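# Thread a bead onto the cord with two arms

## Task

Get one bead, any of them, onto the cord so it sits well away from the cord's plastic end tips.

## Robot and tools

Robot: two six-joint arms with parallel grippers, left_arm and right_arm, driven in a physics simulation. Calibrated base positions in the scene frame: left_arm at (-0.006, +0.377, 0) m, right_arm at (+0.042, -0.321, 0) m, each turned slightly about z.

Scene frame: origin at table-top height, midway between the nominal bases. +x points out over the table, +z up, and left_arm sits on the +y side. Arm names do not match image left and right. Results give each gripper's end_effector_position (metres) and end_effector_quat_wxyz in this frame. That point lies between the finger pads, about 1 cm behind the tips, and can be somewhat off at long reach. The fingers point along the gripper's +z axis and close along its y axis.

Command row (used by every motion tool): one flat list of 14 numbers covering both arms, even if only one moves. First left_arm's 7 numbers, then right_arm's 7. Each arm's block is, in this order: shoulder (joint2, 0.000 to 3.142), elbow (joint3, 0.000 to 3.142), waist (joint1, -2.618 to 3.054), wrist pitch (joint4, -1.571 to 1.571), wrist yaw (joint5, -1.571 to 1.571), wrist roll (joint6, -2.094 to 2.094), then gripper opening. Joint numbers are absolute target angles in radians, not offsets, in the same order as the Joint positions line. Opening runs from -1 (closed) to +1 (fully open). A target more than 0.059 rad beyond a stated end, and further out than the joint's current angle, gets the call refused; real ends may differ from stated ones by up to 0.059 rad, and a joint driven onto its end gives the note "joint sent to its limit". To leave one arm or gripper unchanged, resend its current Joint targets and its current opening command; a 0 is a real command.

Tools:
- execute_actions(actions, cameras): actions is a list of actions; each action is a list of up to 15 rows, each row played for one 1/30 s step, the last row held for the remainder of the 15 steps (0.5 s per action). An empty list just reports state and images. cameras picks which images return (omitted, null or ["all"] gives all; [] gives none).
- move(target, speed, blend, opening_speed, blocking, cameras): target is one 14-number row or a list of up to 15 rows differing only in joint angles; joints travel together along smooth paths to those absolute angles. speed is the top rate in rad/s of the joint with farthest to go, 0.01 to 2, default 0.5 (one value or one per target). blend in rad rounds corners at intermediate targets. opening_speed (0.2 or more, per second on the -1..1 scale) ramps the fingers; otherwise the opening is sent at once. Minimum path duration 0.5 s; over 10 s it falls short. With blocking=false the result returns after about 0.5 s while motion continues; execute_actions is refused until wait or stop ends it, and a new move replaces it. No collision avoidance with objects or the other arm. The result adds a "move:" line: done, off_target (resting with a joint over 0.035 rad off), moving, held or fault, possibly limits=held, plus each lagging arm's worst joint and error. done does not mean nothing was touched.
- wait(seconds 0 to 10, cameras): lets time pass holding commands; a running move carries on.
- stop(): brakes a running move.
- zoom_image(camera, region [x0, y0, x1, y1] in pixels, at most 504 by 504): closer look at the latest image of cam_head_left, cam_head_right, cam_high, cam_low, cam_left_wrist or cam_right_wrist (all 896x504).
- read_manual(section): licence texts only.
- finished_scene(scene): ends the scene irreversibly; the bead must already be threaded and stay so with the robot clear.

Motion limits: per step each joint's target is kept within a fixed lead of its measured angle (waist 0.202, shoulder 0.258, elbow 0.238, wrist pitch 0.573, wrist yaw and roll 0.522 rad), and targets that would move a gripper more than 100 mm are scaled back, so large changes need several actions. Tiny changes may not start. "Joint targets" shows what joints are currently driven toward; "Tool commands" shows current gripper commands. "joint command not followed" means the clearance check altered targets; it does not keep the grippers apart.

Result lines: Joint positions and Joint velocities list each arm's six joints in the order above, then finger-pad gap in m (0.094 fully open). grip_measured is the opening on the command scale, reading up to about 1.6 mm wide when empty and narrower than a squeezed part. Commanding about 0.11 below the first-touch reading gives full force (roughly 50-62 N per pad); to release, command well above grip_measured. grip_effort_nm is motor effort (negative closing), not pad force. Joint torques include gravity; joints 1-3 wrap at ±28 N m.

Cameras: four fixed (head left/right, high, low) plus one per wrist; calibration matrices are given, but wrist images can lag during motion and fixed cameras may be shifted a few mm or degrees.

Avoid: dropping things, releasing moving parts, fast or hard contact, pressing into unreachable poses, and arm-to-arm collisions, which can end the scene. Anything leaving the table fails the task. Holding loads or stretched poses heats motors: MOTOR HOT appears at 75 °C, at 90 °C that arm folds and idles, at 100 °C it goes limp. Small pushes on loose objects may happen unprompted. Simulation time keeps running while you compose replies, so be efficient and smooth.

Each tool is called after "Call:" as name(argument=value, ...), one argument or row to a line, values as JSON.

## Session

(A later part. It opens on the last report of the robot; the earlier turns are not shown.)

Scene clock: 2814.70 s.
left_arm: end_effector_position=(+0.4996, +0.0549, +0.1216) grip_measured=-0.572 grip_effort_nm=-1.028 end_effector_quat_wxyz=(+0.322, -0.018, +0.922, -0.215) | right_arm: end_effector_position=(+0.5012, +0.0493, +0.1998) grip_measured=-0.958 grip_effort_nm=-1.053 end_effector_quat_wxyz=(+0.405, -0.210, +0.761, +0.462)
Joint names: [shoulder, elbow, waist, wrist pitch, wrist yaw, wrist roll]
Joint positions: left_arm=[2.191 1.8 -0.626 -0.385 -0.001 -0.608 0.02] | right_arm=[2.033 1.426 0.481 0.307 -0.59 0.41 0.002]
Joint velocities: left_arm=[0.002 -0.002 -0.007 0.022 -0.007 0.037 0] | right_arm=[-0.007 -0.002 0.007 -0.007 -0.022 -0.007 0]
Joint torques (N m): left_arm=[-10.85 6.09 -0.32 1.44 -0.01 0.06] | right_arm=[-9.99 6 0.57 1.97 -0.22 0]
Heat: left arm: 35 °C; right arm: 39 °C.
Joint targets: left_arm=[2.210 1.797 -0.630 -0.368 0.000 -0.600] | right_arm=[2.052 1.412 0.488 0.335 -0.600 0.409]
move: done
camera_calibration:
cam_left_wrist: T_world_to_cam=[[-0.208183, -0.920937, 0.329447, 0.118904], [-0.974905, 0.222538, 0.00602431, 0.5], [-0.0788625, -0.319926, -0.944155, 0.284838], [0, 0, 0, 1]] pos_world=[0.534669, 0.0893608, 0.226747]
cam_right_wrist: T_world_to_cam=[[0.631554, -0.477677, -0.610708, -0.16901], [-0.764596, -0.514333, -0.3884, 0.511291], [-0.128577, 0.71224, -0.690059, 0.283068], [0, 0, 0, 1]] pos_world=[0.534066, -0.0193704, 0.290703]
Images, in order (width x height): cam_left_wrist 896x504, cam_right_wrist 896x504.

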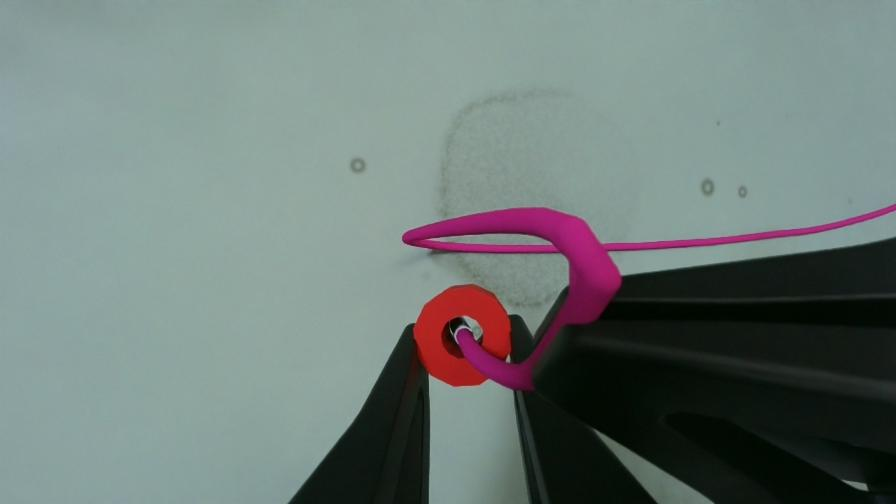

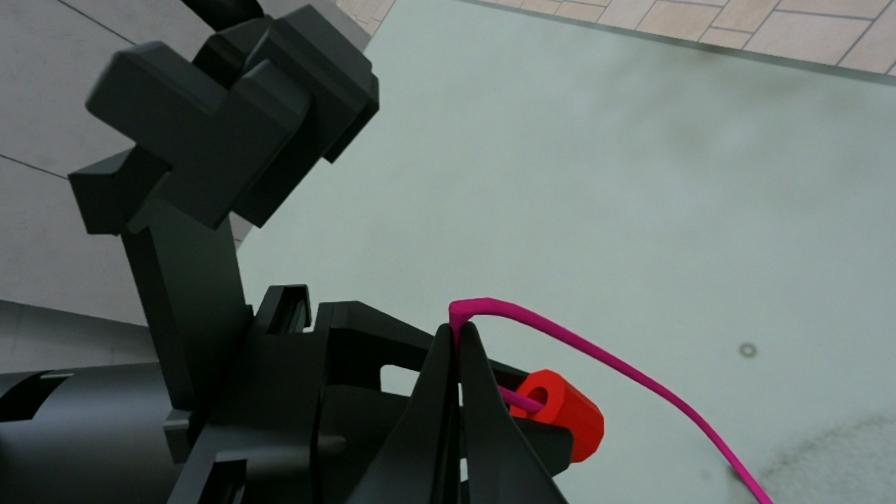

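Call:
move(
  target=[2.21,1.797,-0.63,-0.368,0,-0.6,-0.66,2.087,1.395,0.49,0.382,-0.6,0.409,-1],
  speed=0.08,
  cameras=["cam_left_wrist","cam_right_wrist","cam_low"],
)

Call:
zoom_image(
  camera="cam_low",
  region=[330, 180, 430, 280],
)

Call:
zoom_image(
  camera="cam_left_wrist",
  region=[400, 260, 600, 420],
)

Scene clock: 2824.90 s.
left_arm: end_effector_position=(+0.4996, +0.0549, +0.1216) grip_measured=-0.572 grip_effort_nm=-1.028 end_effector_quat_wxyz=(+0.322, -0.018, +0.922, -0.215) | right_arm: end_effector_position=(+0.5044, +0.0511, +0.1854) grip_measured=-0.958 grip_effort_nm=-1.057 end_effector_quat_wxyz=(+0.406, -0.210, +0.760, +0.462)
Joint names: [shoulder, elbow, waist, wrist pitch, wrist yaw, wrist roll]
Joint positions: left_arm=[2.191 1.8 -0.626 -0.385 -0.001 -0.608 0.02] | right_arm=[2.067 1.415 0.481 0.354 -0.59 0.41 0.002]
Joint velocities: left_arm=[-0.017 -0.022 -0.002 -0.037 0.037 -0.066 0] | right_arm=[-0.002 0.002 0.012 0.081 -0.037 -0.081 -0.001]
Joint torques (N m): left_arm=[-10.86 6.11 -0.34 1.44 0 0.06] | right_arm=[-10.07 5.46 0.7 1.95 -0.21 0]
Heat: left arm: 35 °C; right arm: 39 °C.
Joint targets: left_arm=[2.210 1.797 -0.630 -0.368 0.000 -0.600] | right_arm=[2.087 1.395 0.490 0.382 -0.600 0.409]
move: done
camera_calibration:
cam_left_wrist: T_world_to_cam=[[-0.208183, -0.920937, 0.329447, 0.118904], [-0.974905, 0.222538, 0.00602431, 0.5], [-0.0788625, -0.319926, -0.944155, 0.284838], [0, 0, 0, 1]] pos_world=[0.534669, 0.0893608, 0.226747]
cam_right_wrist: T_world_to_cam=[[0.632368, -0.477224, -0.61022, -0.179516], [-0.764077, -0.514044, -0.389801, 0.509077], [-0.127658, 0.712753, -0.689701, 0.2717], [0, 0, 0, 1]] pos_world=[0.537179, -0.017636, 0.276286]
Images, in order (width x height): cam_low 896x504, cam_left_wrist 896x504, cam_right_wrist 896x504.

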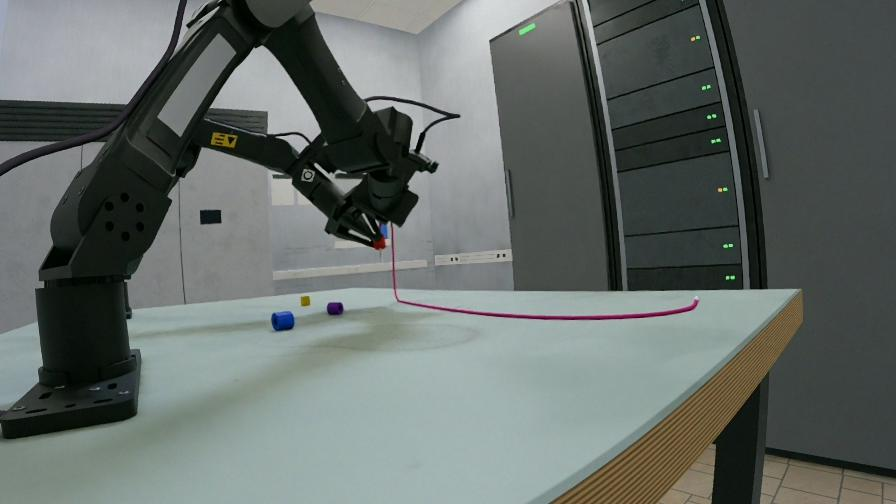

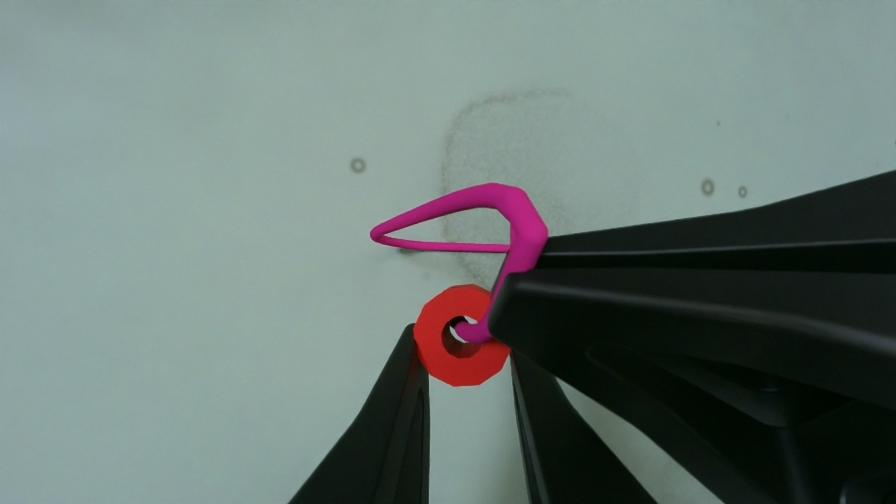

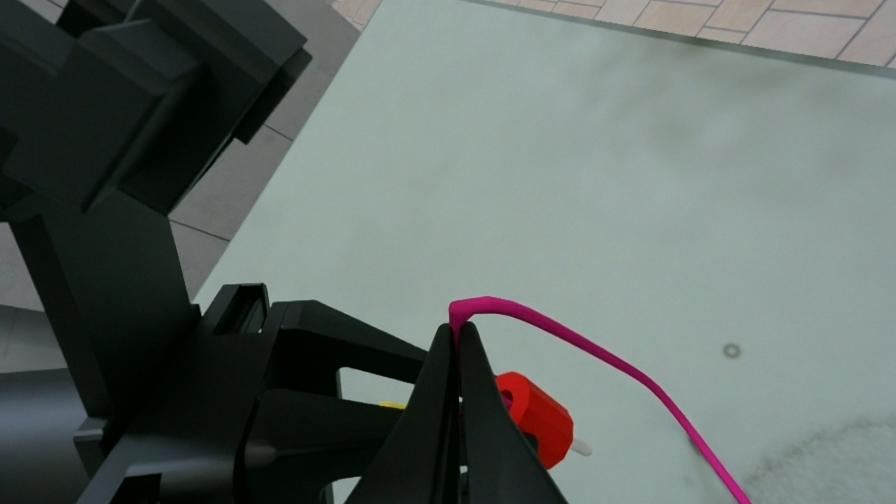

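Scaled by 5.040 from the camera's 896x504 image, which has a finer 1280x720 frame.

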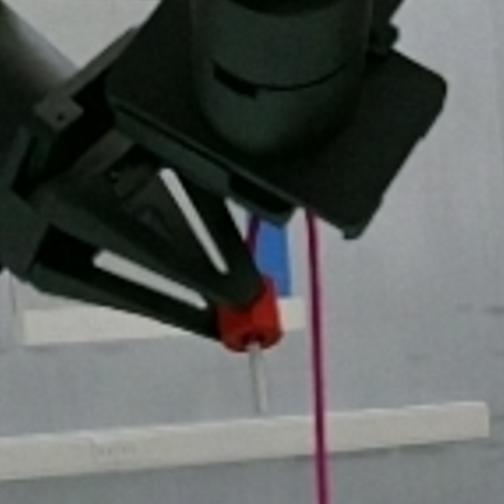

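Scaled by 2.520 from the camera's 896x504 image, which has a finer 1280x720 frame.

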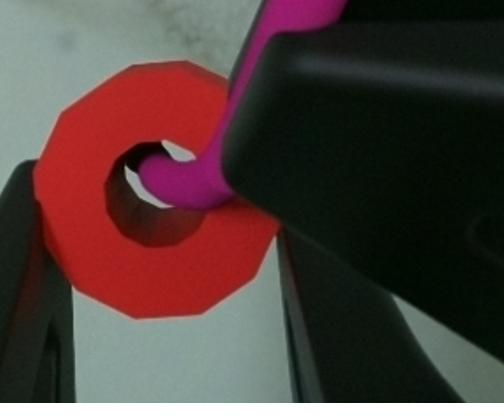

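Call:
move(
  target=[2.21,1.797,-0.63,-0.368,0,-0.6,-0.66,2.106,1.336,0.49,0.462,-0.6,0.409,-1],
  speed=0.08,
  cameras=["cam_left_wrist","cam_right_wrist","cam_low"],
)

Call:
zoom_image(
  camera="cam_low",
  region=[330, 180, 430, 280],
)

Scene clock: 2833.83 s.
left_arm: end_effector_position=(+0.4984, +0.0556, +0.1202) grip_measured=-0.572 grip_effort_nm=-1.033 end_effector_quat_wxyz=(+0.319, -0.018, +0.923, -0.213) | right_arm: end_effector_position=(+0.5019, +0.0498, +0.1732) grip_measured=-0.958 grip_effort_nm=-1.057 end_effector_quat_wxyz=(+0.415, -0.213, +0.753, +0.464)
Joint names: [shoulder, elbow, waist, wrist pitch, wrist yaw, wrist roll]
Joint positions: left_arm=[2.191 1.8 -0.626 -0.392 -0.001 -0.607 0.02] | right_arm=[2.081 1.36 0.481 0.448 -0.59 0.41 0.002]
Joint velocities: left_arm=[-0.017 -0.007 -0.007 -0.066 -0.007 -0.095 0] | right_arm=[-0.007 0.007 -0.002 0.037 0.037 -0.051 0.001]
Joint torques (N m): left_arm=[-10.85 6.09 -0.35 1.5 -0.01 0.06] | right_arm=[-9.59 5.07 0.85 1.79 -0.2 -0.01]
Heat: left arm: 35 °C; right arm: 38 °C.
Joint targets: left_arm=[2.210 1.797 -0.630 -0.368 0.000 -0.600] | right_arm=[2.106 1.336 0.490 0.462 -0.600 0.409]
move: done
camera_calibration:
cam_left_wrist: T_world_to_cam=[[-0.20637, -0.922306, 0.326747, 0.119273], [-0.974786, 0.222758, 0.0131127, 0.497828], [-0.0848793, -0.315802, -0.945021, 0.286581], [0, 0, 0, 1]] pos_world=[0.534215, 0.0896143, 0.225325]
cam_right_wrist: T_world_to_cam=[[0.645699, -0.469796, -0.601968, -0.194544], [-0.755251, -0.509126, -0.412779, 0.501074], [-0.112556, 0.721168, -0.683556, 0.254894], [0, 0, 0, 1]] pos_world=[0.532744, -0.0201075, 0.263958]
Images, in order (width x height): cam_low 896x504, cam_left_wrist 896x504, cam_right_wrist 896x504.

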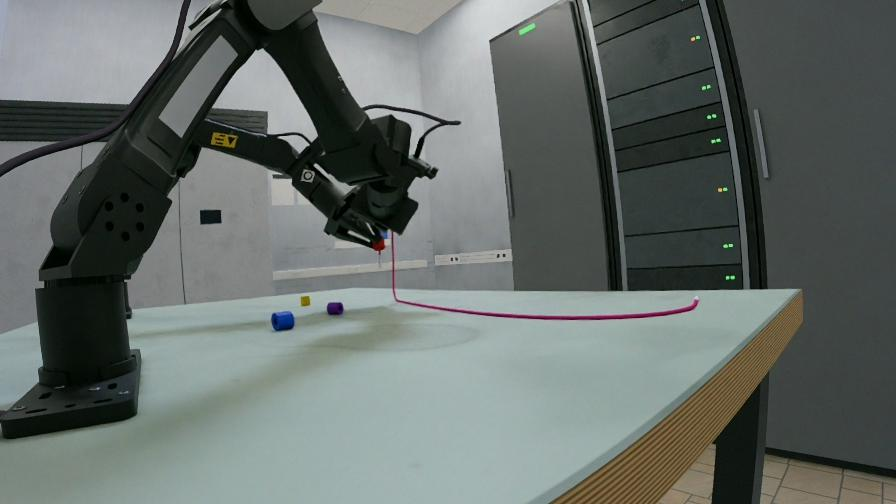

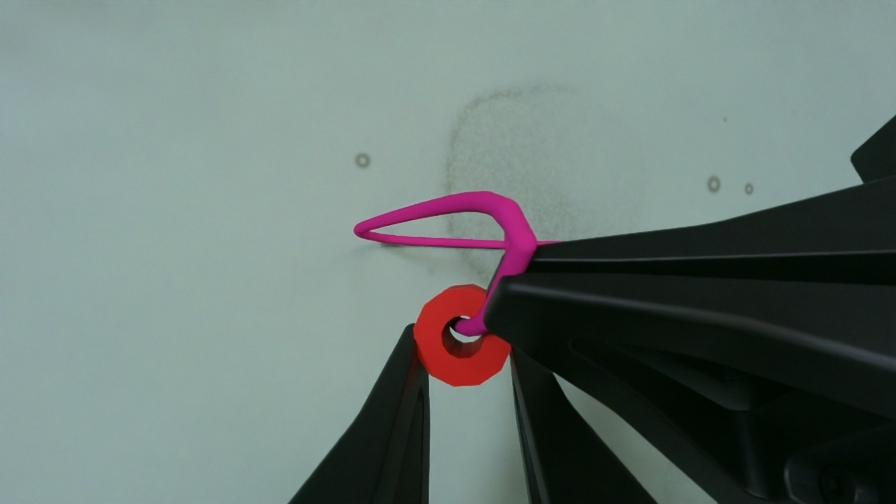

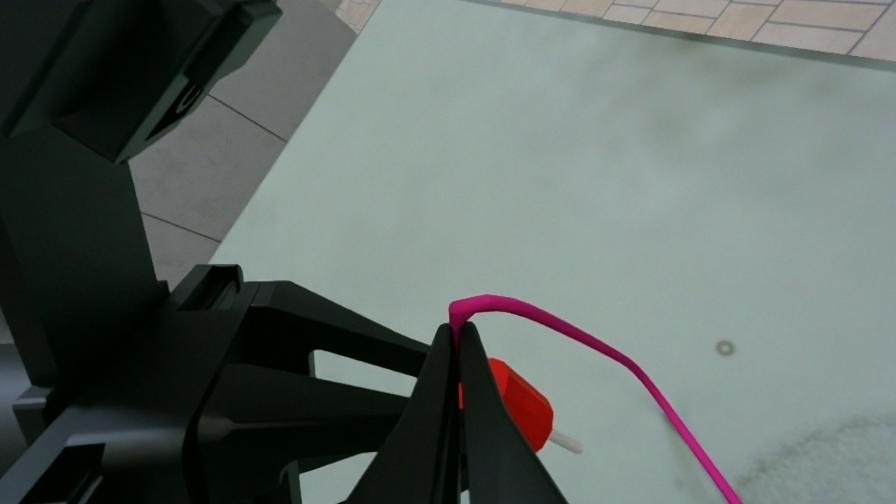

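Scaled by 5.040 from the camera's 896x504 image, which has a finer 1280x720 frame.

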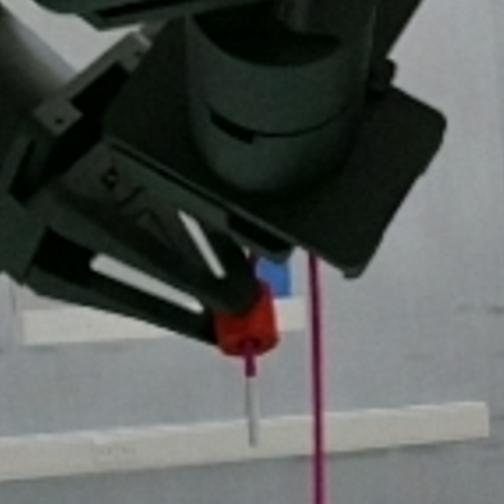

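Call:
move(
  target=[2.21,1.797,-0.63,-0.368,0,-0.6,-0.66,2.018,1.338,0.49,0.455,-0.6,0.409,-1],
  speed=0.1,
  cameras=["cam_left_wrist"],
)

Call:
move(
  target=[2.245,1.675,-0.63,-0.224,0,-0.6,-0.66,2.167,1.288,0.49,0.595,-0.6,0.409,-1],
  speed=0.12,
  cameras=["cam_left_wrist","cam_right_wrist","cam_low"],
)

Call:
zoom_image(
  camera="cam_low",
  region=[330, 200, 450, 320],
)

Scene clock: 2864.80 s.
left_arm: end_effector_position=(+0.4991, +0.0552, +0.1210) grip_measured=-0.572 grip_effort_nm=-1.033 end_effector_quat_wxyz=(+0.321, -0.018, +0.922, -0.214) | right_arm: end_effector_position=(+0.5012, +0.0494, +0.1815) grip_measured=-0.958 grip_effort_nm=-1.053 end_effector_quat_wxyz=(+0.421, -0.215, +0.748, +0.465)
Joint names: [shoulder, elbow, waist, wrist pitch, wrist yaw, wrist roll]
Joint positions: left_arm=[2.191 1.8 -0.626 -0.388 -0.001 -0.607 0.02] | right_arm=[2.067 1.36 0.481 0.449 -0.59 0.41 0.002]
Joint velocities: left_arm=[-0.007 0.012 -0.012 -0.022 0.022 -0.022 0] | right_arm=[-0.002 -0.012 0.002 -0.066 0.081 0.022 -0.001]
Joint torques (N m): left_arm=[-10.86 6.09 -0.32 1.45 -0.01 0.05] | right_arm=[-15.3 5.16 0.69 1.75 -0.21 -0.01]
Heat: left arm: 35 °C; right arm: 38 °C.
Joint targets: left_arm=[2.210 1.797 -0.630 -0.368 0.000 -0.600] | right_arm=[2.018 1.338 0.490 0.455 -0.600 0.409]
move: off_target (right_arm); right_arm: the shoulder is farthest, 0.049 rad from its target
camera_calibration:
cam_left_wrist: T_world_to_cam=[[-0.207632, -0.921498, 0.328224, 0.119157], [-0.974828, 0.222785, 0.00880465, 0.499113], [-0.0812368, -0.318134, -0.944559, 0.28552], [0, 0, 0, 1]] pos_world=[0.534485, 0.0894414, 0.226186]
Images, in order (width x height): cam_left_wrist 896x504.

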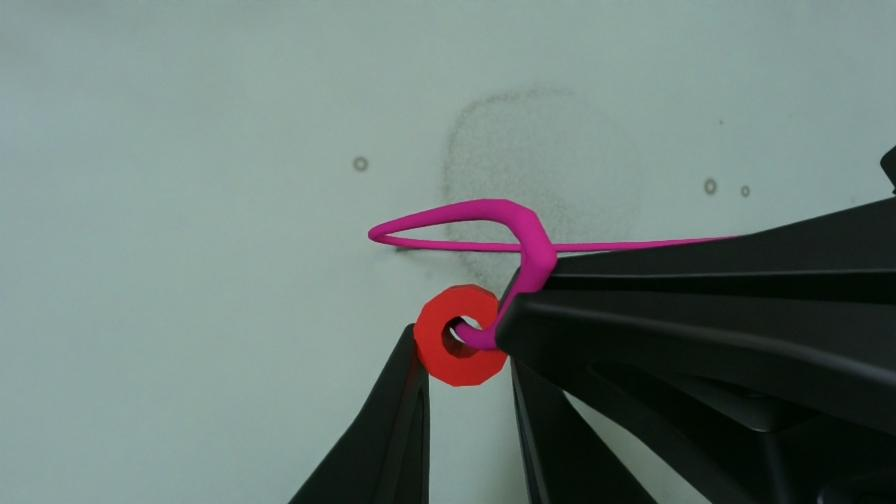

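Scene clock: 2866.63 s.
left_arm: end_effector_position=(+0.4962, +0.0570, +0.0768) grip_measured=-0.572 grip_effort_nm=-1.028 end_effector_quat_wxyz=(+0.318, -0.018, +0.924, -0.211) | right_arm: end_effector_position=(+0.5014, +0.0495, +0.1377) grip_measured=-0.958 grip_effort_nm=-1.057 end_effector_quat_wxyz=(+0.415, -0.213, +0.753, +0.464)
Joint names: [shoulder, elbow, waist, wrist pitch, wrist yaw, wrist roll]
Joint positions: left_arm=[2.223 1.679 -0.626 -0.244 -0.001 -0.607 0.02] | right_arm=[2.148 1.306 0.481 0.567 -0.59 0.41 0.002]
Joint velocities: left_arm=[-0.007 -0.002 0.002 -0.022 -0.022 -0.007 0.001] | right_arm=[-0.002 0.012 -0.002 -0.066 -0.051 0.007 0]
Joint torques (N m): left_arm=[-10.71 5.85 -0.34 1.45 -0.01 0.06] | right_arm=[-10.26 5.14 0.77 1.9 -0.21 -0.01]
Heat: left arm: 35 °C; right arm: 38 °C.
Joint targets: left_arm=[2.245 1.675 -0.630 -0.224 0.000 -0.600] | right_arm=[2.167 1.288 0.490 0.595 -0.600 0.409]
move: done
camera_calibration:
cam_left_wrist: T_world_to_cam=[[-0.205113, -0.92311, 0.325263, 0.133848], [-0.974727, 0.22272, 0.0174205, 0.495587], [-0.0885235, -0.313469, -0.945463, 0.247492], [0, 0, 0, 1]] pos_world=[0.532425, 0.0907601, 0.181826]
cam_right_wrist: T_world_to_cam=[[0.644896, -0.470243, -0.602479, -0.21524], [-0.7558, -0.509432, -0.411394, 0.485971], [-0.113467, 0.72066, -0.68394, 0.23129], [0, 0, 0, 1]] pos_world=[0.532349, -0.0203275, 0.228437]
Images, in order (width x height): cam_low 896x504, cam_left_wrist 896x504, cam_right_wrist 896x504.

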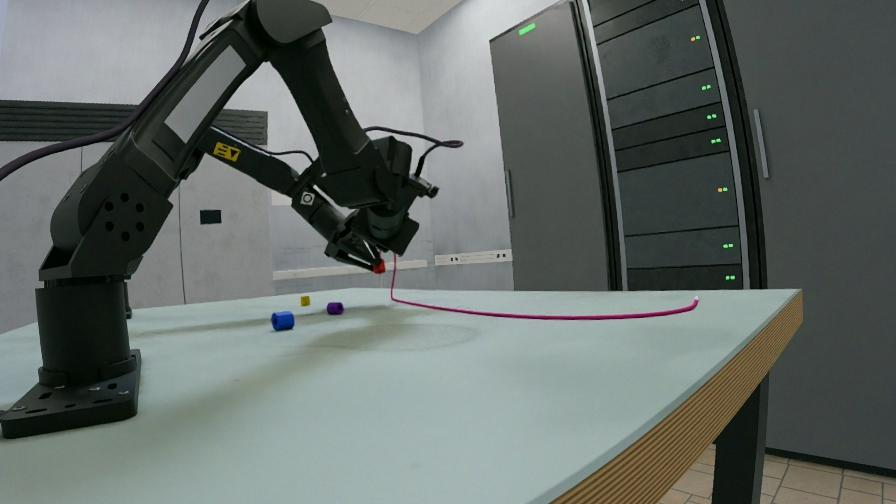

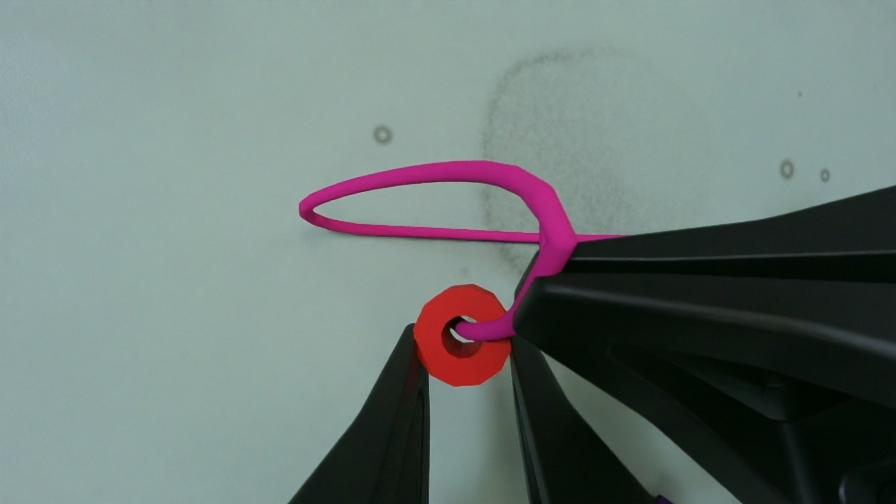

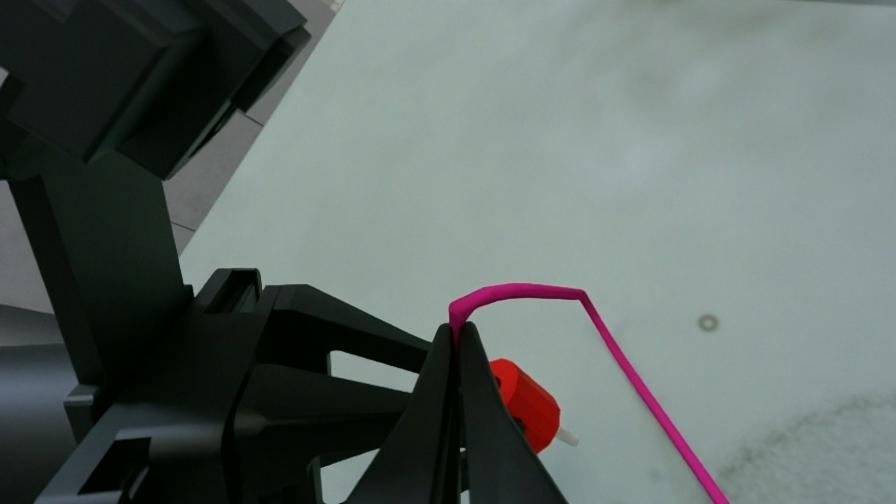

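Scaled by 4.200 from the camera's 896x504 image, which has a finer 1280x720 frame.

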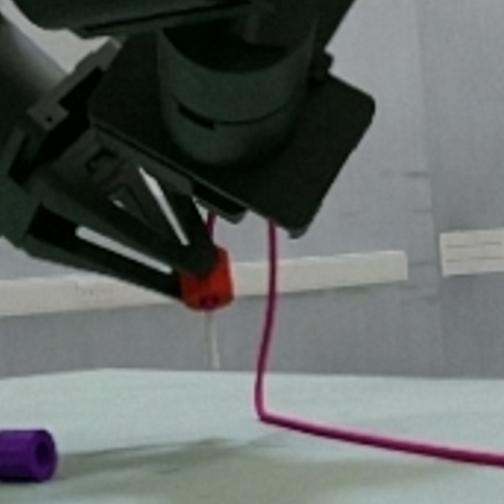

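Call:
move(
  target=[
    [2.3,1.6,-0.63,-0.094,0,-0.6,-0.66,2.26,1.252,0.49,0.723,-0.6,0.409,-1],
  ],
  speed=0.1,
  cameras=["cam_low","cam_left_wrist","cam_right_wrist"],
)

Scene clock: 2912.30 s.
left_arm: end_effector_position=(+0.4959, +0.0572, +0.0377) grip_measured=-0.572 grip_effort_nm=-1.028 end_effector_quat_wxyz=(+0.318, -0.018, +0.924, -0.212) | right_arm: end_effector_position=(+0.5012, +0.0494, +0.0990) grip_measured=-0.958 grip_effort_nm=-1.057 end_effector_quat_wxyz=(+0.416, -0.213, +0.753, +0.464)
Joint names: [shoulder, elbow, waist, wrist pitch, wrist yaw, wrist roll]
Joint positions: left_arm=[2.277 1.604 -0.626 -0.114 -0.001 -0.607 0.02] | right_arm=[2.239 1.27 0.481 0.696 -0.59 0.41 0.002]
Joint velocities: left_arm=[0.002 -0.007 -0.022 0.037 -0.022 -0.037 0] | right_arm=[-0.002 -0.017 -0.002 0.007 -0.066 -0.022 0.001]
Joint torques (N m): left_arm=[-10.8 5.6 -0.34 1.45 -0.01 0.06] | right_arm=[-10.29 4.66 0.77 1.92 -0.2 0]
Heat: left arm: 34 °C; right arm: 38 °C.
Joint targets: left_arm=[2.300 1.600 -0.630 -0.094 0.000 -0.600] | right_arm=[2.260 1.252 0.490 0.723 -0.600 0.409]
move: done
camera_calibration:
cam_left_wrist: T_world_to_cam=[[-0.205427, -0.92291, 0.325634, 0.146819], [-0.974743, 0.222731, 0.0163435, 0.495965], [-0.0876123, -0.314052, -0.945355, 0.210133], [0, 0, 0, 1]] pos_world=[0.532009, 0.0910264, 0.142735]
cam_right_wrist: T_world_to_cam=[[0.645899, -0.469684, -0.60184, -0.239041], [-0.755114, -0.509049, -0.413125, 0.469697], [-0.112328, 0.721295, -0.683459, 0.204269], [0, 0, 0, 1]] pos_world=[0.532016, -0.0205131, 0.189789]
Images, in order (width x height): cam_low 896x504, cam_left_wrist 896x504, cam_right_wrist 896x504.

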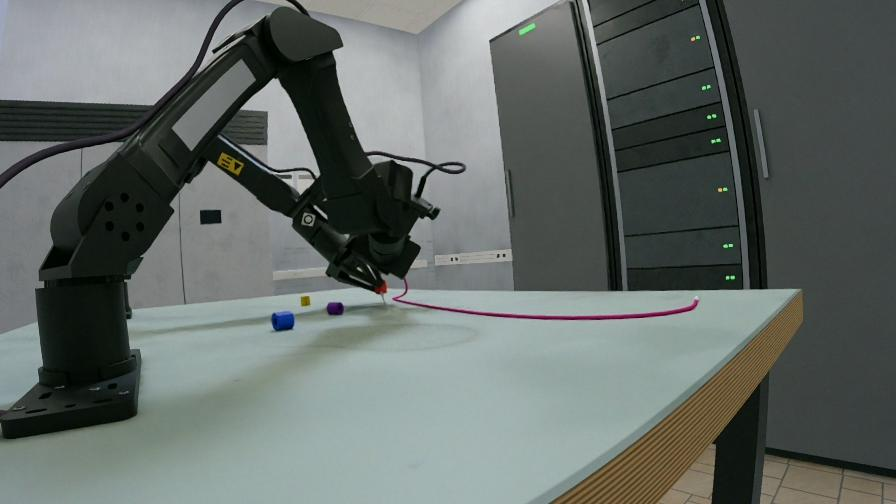

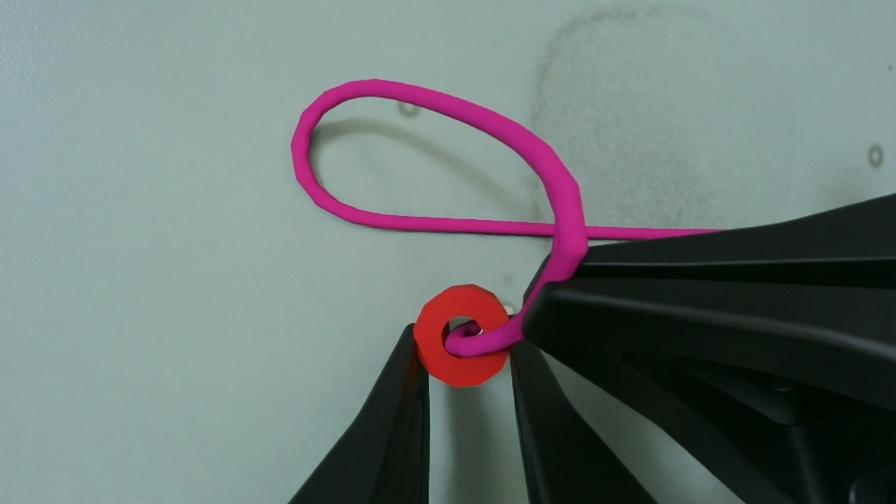

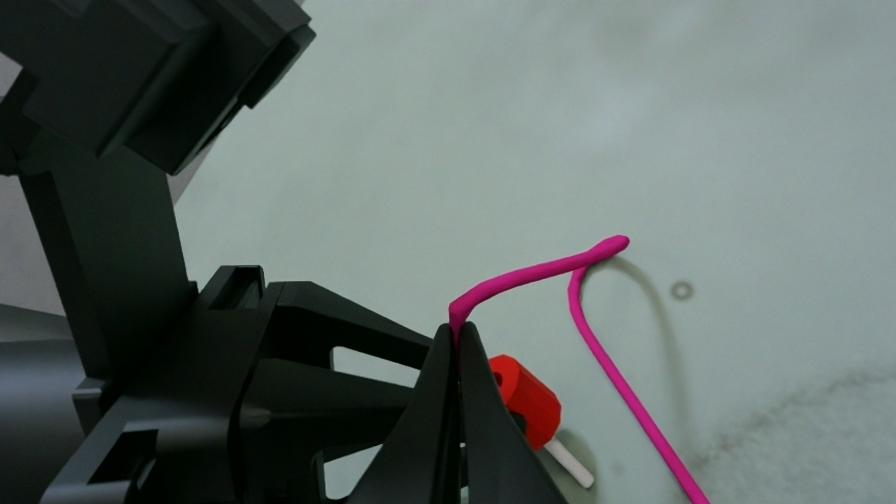

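Call:
move(
  target=[
    [2.329,1.578,-0.63,-0.04,0,-0.6,-0.66,2.2983,1.245,0.49,0.770,-0.6,0.409,-1],
  ],
  speed=0.08,
  cameras=["cam_low","cam_left_wrist","cam_right_wrist"],
)

Call:
zoom_image(
  camera="cam_low",
  region=[320, 240, 480, 330],
)

Scene clock: 2919.07 s.
left_arm: end_effector_position=(+0.4976, +0.0561, +0.0245) grip_measured=-0.572 grip_effort_nm=-1.028 end_effector_quat_wxyz=(+0.322, -0.018, +0.922, -0.215) | right_arm: end_effector_position=(+0.5010, +0.0493, +0.0835) grip_measured=-0.958 grip_effort_nm=-1.057 end_effector_quat_wxyz=(+0.414, -0.213, +0.754, +0.464)
Joint names: [shoulder, elbow, waist, wrist pitch, wrist yaw, wrist roll]
Joint positions: left_arm=[2.304 1.584 -0.626 -0.056 -0.001 -0.607 0.02] | right_arm=[2.277 1.262 0.481 0.739 -0.59 0.41 0.002]
Joint velocities: left_arm=[0.007 -0.002 -0.012 0.022 -0.095 -0.051 -0.002] | right_arm=[-0.017 0.002 0.002 0.051 -0.007 -0.022 -0.001]
Joint torques (N m): left_arm=[-10.66 5.38 -0.32 1.41 -0.01 0.06] | right_arm=[-10.43 4.49 0.87 1.97 -0.2 -0.03]
Heat: left arm: 33 °C; right arm: 39 °C.
Joint targets: left_arm=[2.329 1.578 -0.630 -0.040 0.000 -0.600] | right_arm=[2.298 1.245 0.490 0.770 -0.600 0.409]
move: done
camera_calibration:
cam_left_wrist: T_world_to_cam=[[-0.208477, -0.920957, 0.329205, 0.151779], [-0.974847, 0.222797, 0.00593252, 0.498361], [-0.0788095, -0.319688, -0.94424, 0.193403], [0, 0, 0, 1]] pos_world=[0.53271, 0.0905776, 0.129696]
cam_right_wrist: T_world_to_cam=[[0.644494, -0.470467, -0.602734, -0.247482], [-0.756074, -0.509585, -0.410701, 0.463368], [-0.113923, 0.720406, -0.684132, 0.194623], [0, 0, 0, 1]] pos_world=[0.532014, -0.0205143, 0.174288]
Images, in order (width x height): cam_low 896x504, cam_left_wrist 896x504, cam_right_wrist 896x504.

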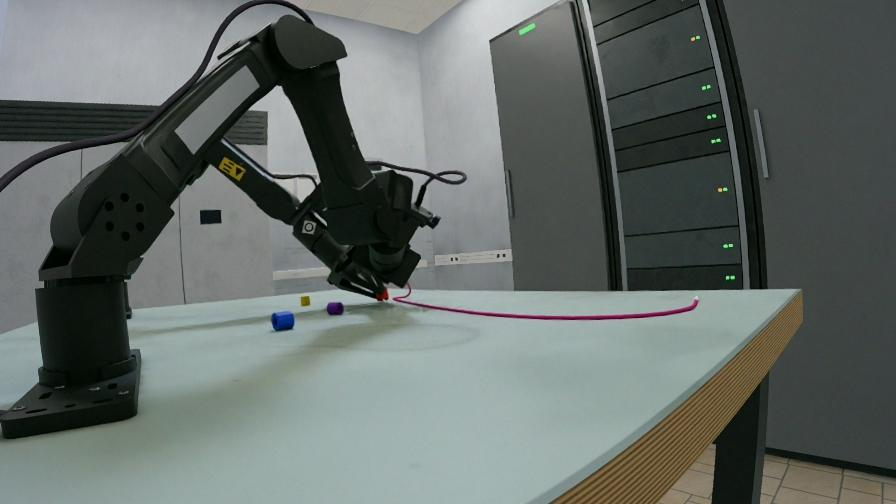

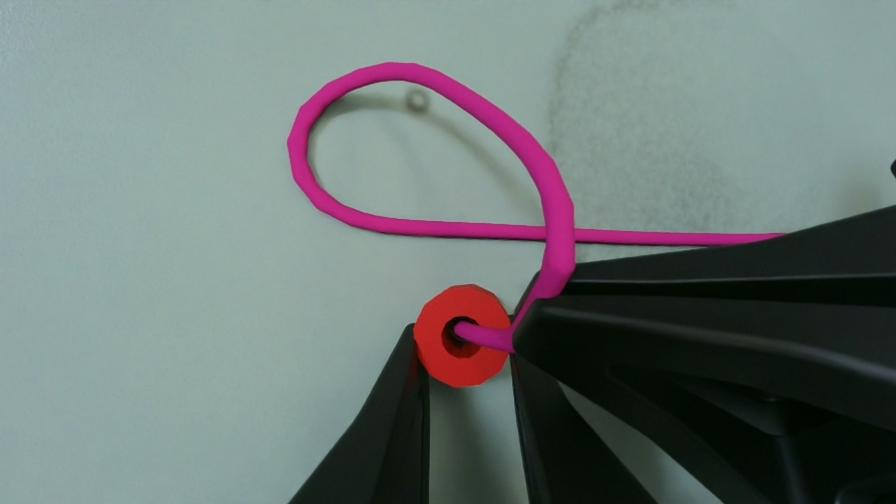

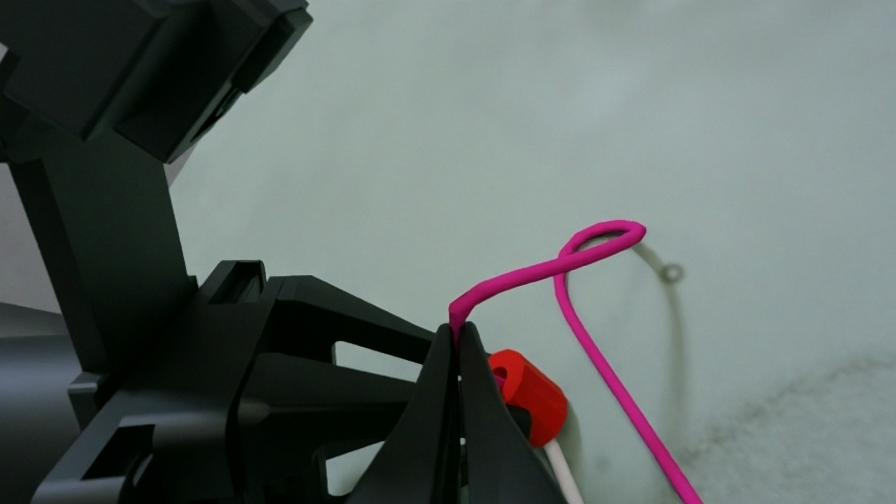

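Scaled by 3.150 from the camera's 896x504 image, which has a finer 1280x720 frame.

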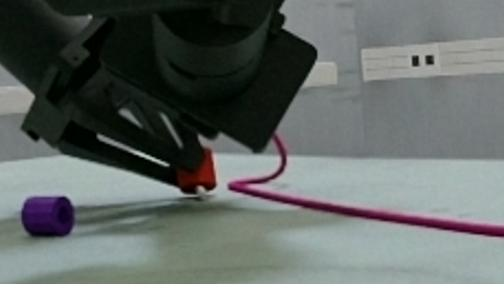

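Call:
move(
  target=[
    [2.337,1.572,-0.63,-0.02,0,-0.6,-0.66,2.308,1.243,0.49,0.782,-0.6,0.409,-1],
  ],
  speed=0.06,
  cameras=[],
)

Call:
move(
  target=[
    [2.337,1.572,-0.63,-0.02,0,-0.6,-0.4,2.308,1.243,0.49,0.782,-0.6,0.409,-1],
  ],
  opening_speed=0.2,
)

Call:
zoom_image(
  camera="cam_high",
  region=[340, 140, 600, 300],
)

Scene clock: 2930.27 s.
left_arm: end_effector_position=(+0.4991, +0.0551, +0.0239) grip_measured=-0.572 grip_effort_nm=-1.028 end_effector_quat_wxyz=(+0.326, -0.018, +0.920, -0.217) | right_arm: end_effector_position=(+0.5016, +0.0496, +0.0821) grip_measured=-0.958 grip_effort_nm=-1.053 end_effector_quat_wxyz=(+0.417, -0.213, +0.752, +0.464)
Joint names: [shoulder, elbow, waist, wrist pitch, wrist yaw, wrist roll]
Joint positions: left_arm=[2.308 1.58 -0.626 -0.037 -0.001 -0.607 0.02] | right_arm=[2.285 1.262 0.481 0.754 -0.59 0.41 0.002]
Joint velocities: left_arm=[-0.007 0.012 -0.017 -0.066 -0.007 -0.022 0.001] | right_arm=[-0.007 -0.002 -0.002 -0.007 -0.022 0.095 0.001]
Joint torques (N m): left_arm=[-10.37 5.22 -0.34 1.45 -0.01 0.06] | right_arm=[-10.28 4.38 0.92 1.94 -0.19 0]
Heat: left arm: 34 °C; right arm: 38 °C.
Joint targets: left_arm=[2.337 1.572 -0.630 -0.020 0.000 -0.600] | right_arm=[2.308 1.243 0.490 0.782 -0.600 0.409]
move: done
No camera images: "cameras" was empty.

Scene clock: 2931.77 s.
left_arm: end_effector_position=(+0.4983, +0.0557, +0.0210) grip_measured=-0.402 grip_effort_nm=0.105 end_effector_quat_wxyz=(+0.324, -0.018, +0.921, -0.216) | right_arm: end_effector_position=(+0.5017, +0.0496, +0.0826) grip_measured=-0.958 grip_effort_nm=-1.053 end_effector_quat_wxyz=(+0.418, -0.214, +0.751, +0.465)
Joint names: [shoulder, elbow, waist, wrist pitch, wrist yaw, wrist roll]
Joint positions: left_arm=[2.311 1.578 -0.626 -0.036 -0.001 -0.607 0.028] | right_arm=[2.285 1.262 0.481 0.756 -0.59 0.41 0.002]
Joint velocities: left_arm=[0.007 -0.007 0.002 -0.095 0.022 -0.022 0] | right_arm=[0.002 0.007 0.002 0.037 0.081 0.037 0]
Joint torques (N m): left_arm=[-10.67 5.41 -0.32 1.45 -0.01 0.06] | right_arm=[-10.28 4.37 0.76 1.92 -0.21 0]
Heat: left arm: 34 °C; right arm: 39 °C.
Joint targets: left_arm=[2.337 1.572 -0.630 -0.020 0.000 -0.600] | right_arm=[2.308 1.243 0.490 0.782 -0.600 0.409]
move: done
camera_calibration:
cam_left_wrist: T_world_to_cam=[[-0.210068, -0.919938, 0.331037, 0.15336], [-0.974862, 0.222807, 0.000547142, 0.499276], [-0.0742606, -0.3226, -0.943618, 0.18791], [0, 0, 0, 1]] pos_world=[0.532896, 0.0904589, 0.126274]
cam_right_wrist: T_world_to_cam=[[0.649303, -0.467787, -0.599651, -0.25106], [-0.752757, -0.507736, -0.419001, 0.462588], [-0.108461, 0.72345, -0.681804, 0.190749], [0, 0, 0, 1]] pos_world=[0.531918, -0.0205674, 0.17333]

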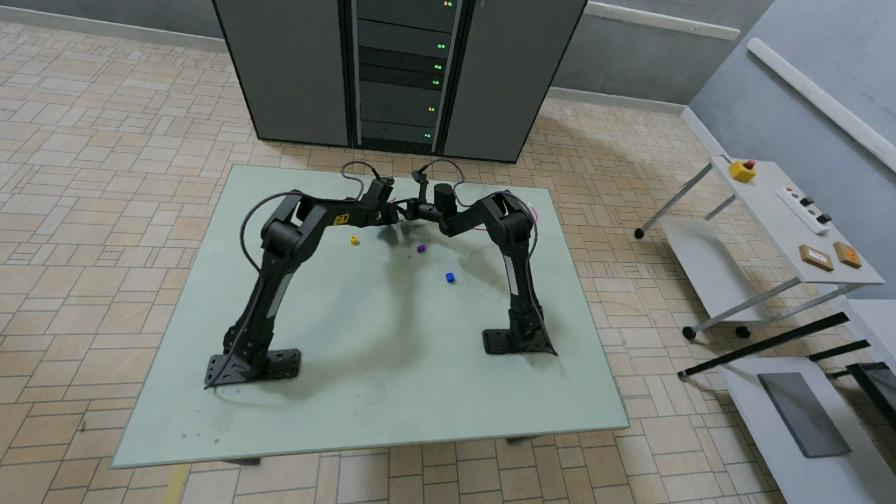

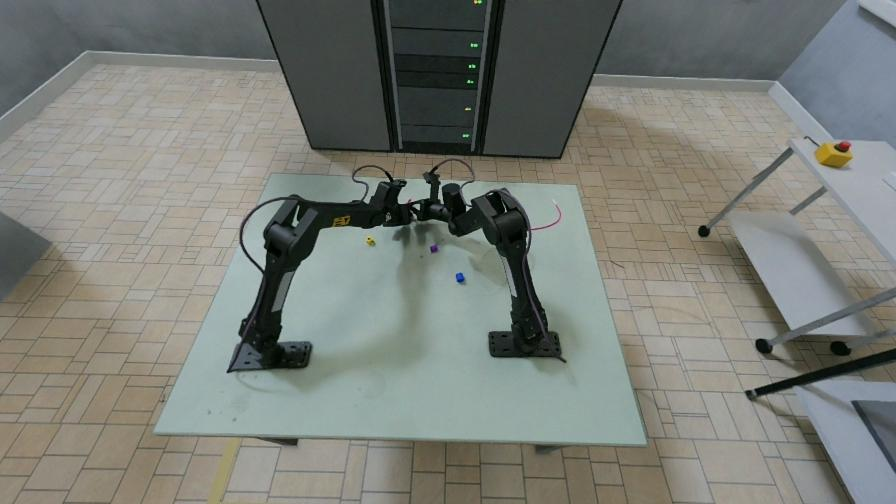

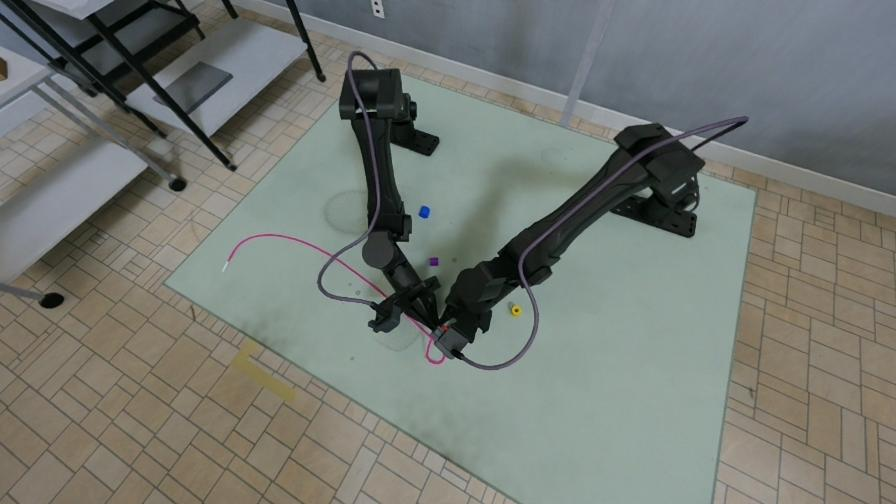

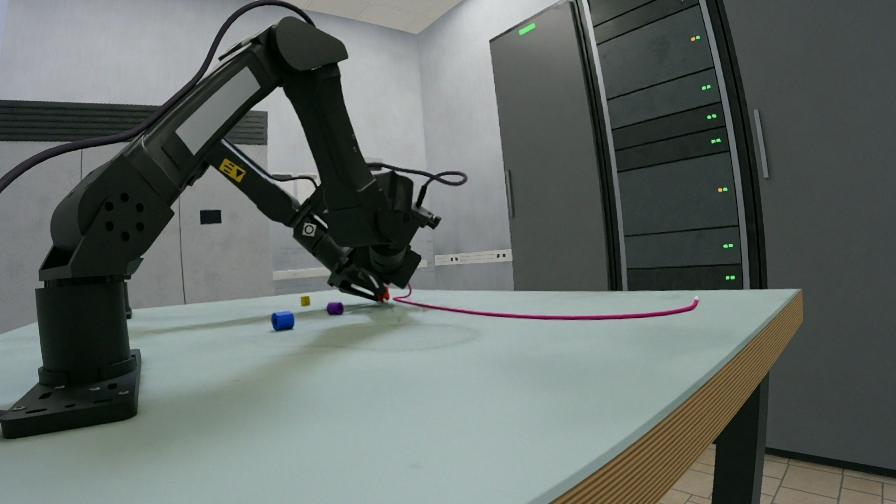

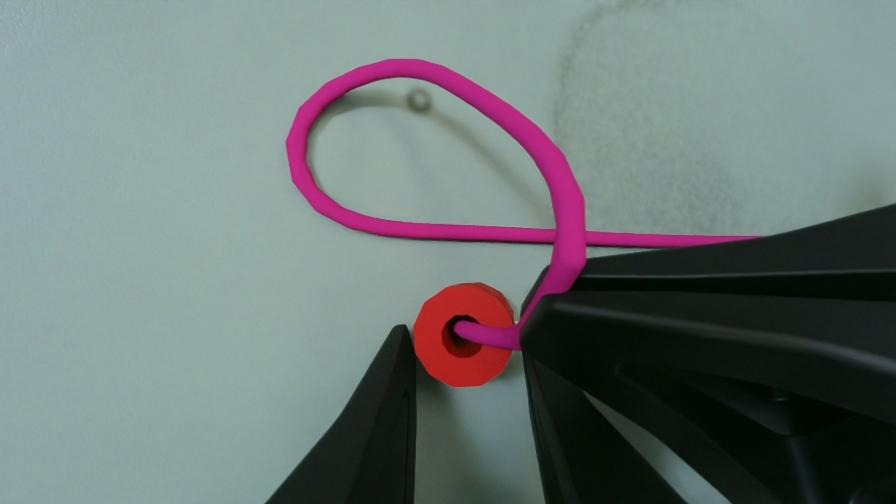

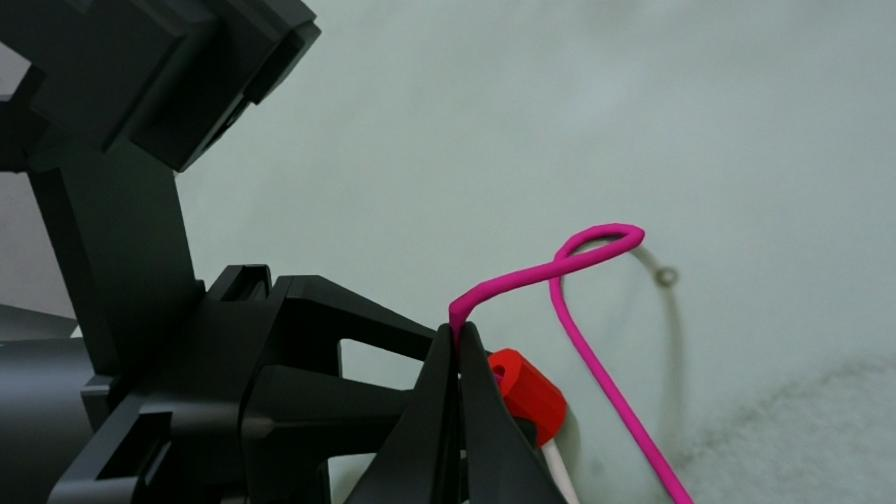

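Scaled by 1.938 from the camera's 896x504 image, which has a finer 1280x720 frame.

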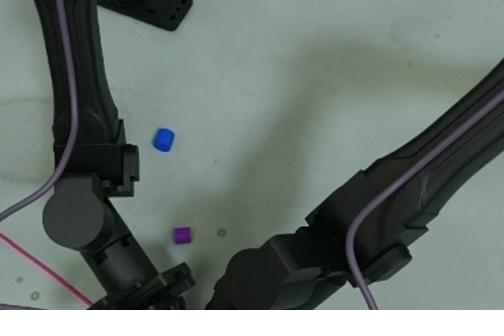

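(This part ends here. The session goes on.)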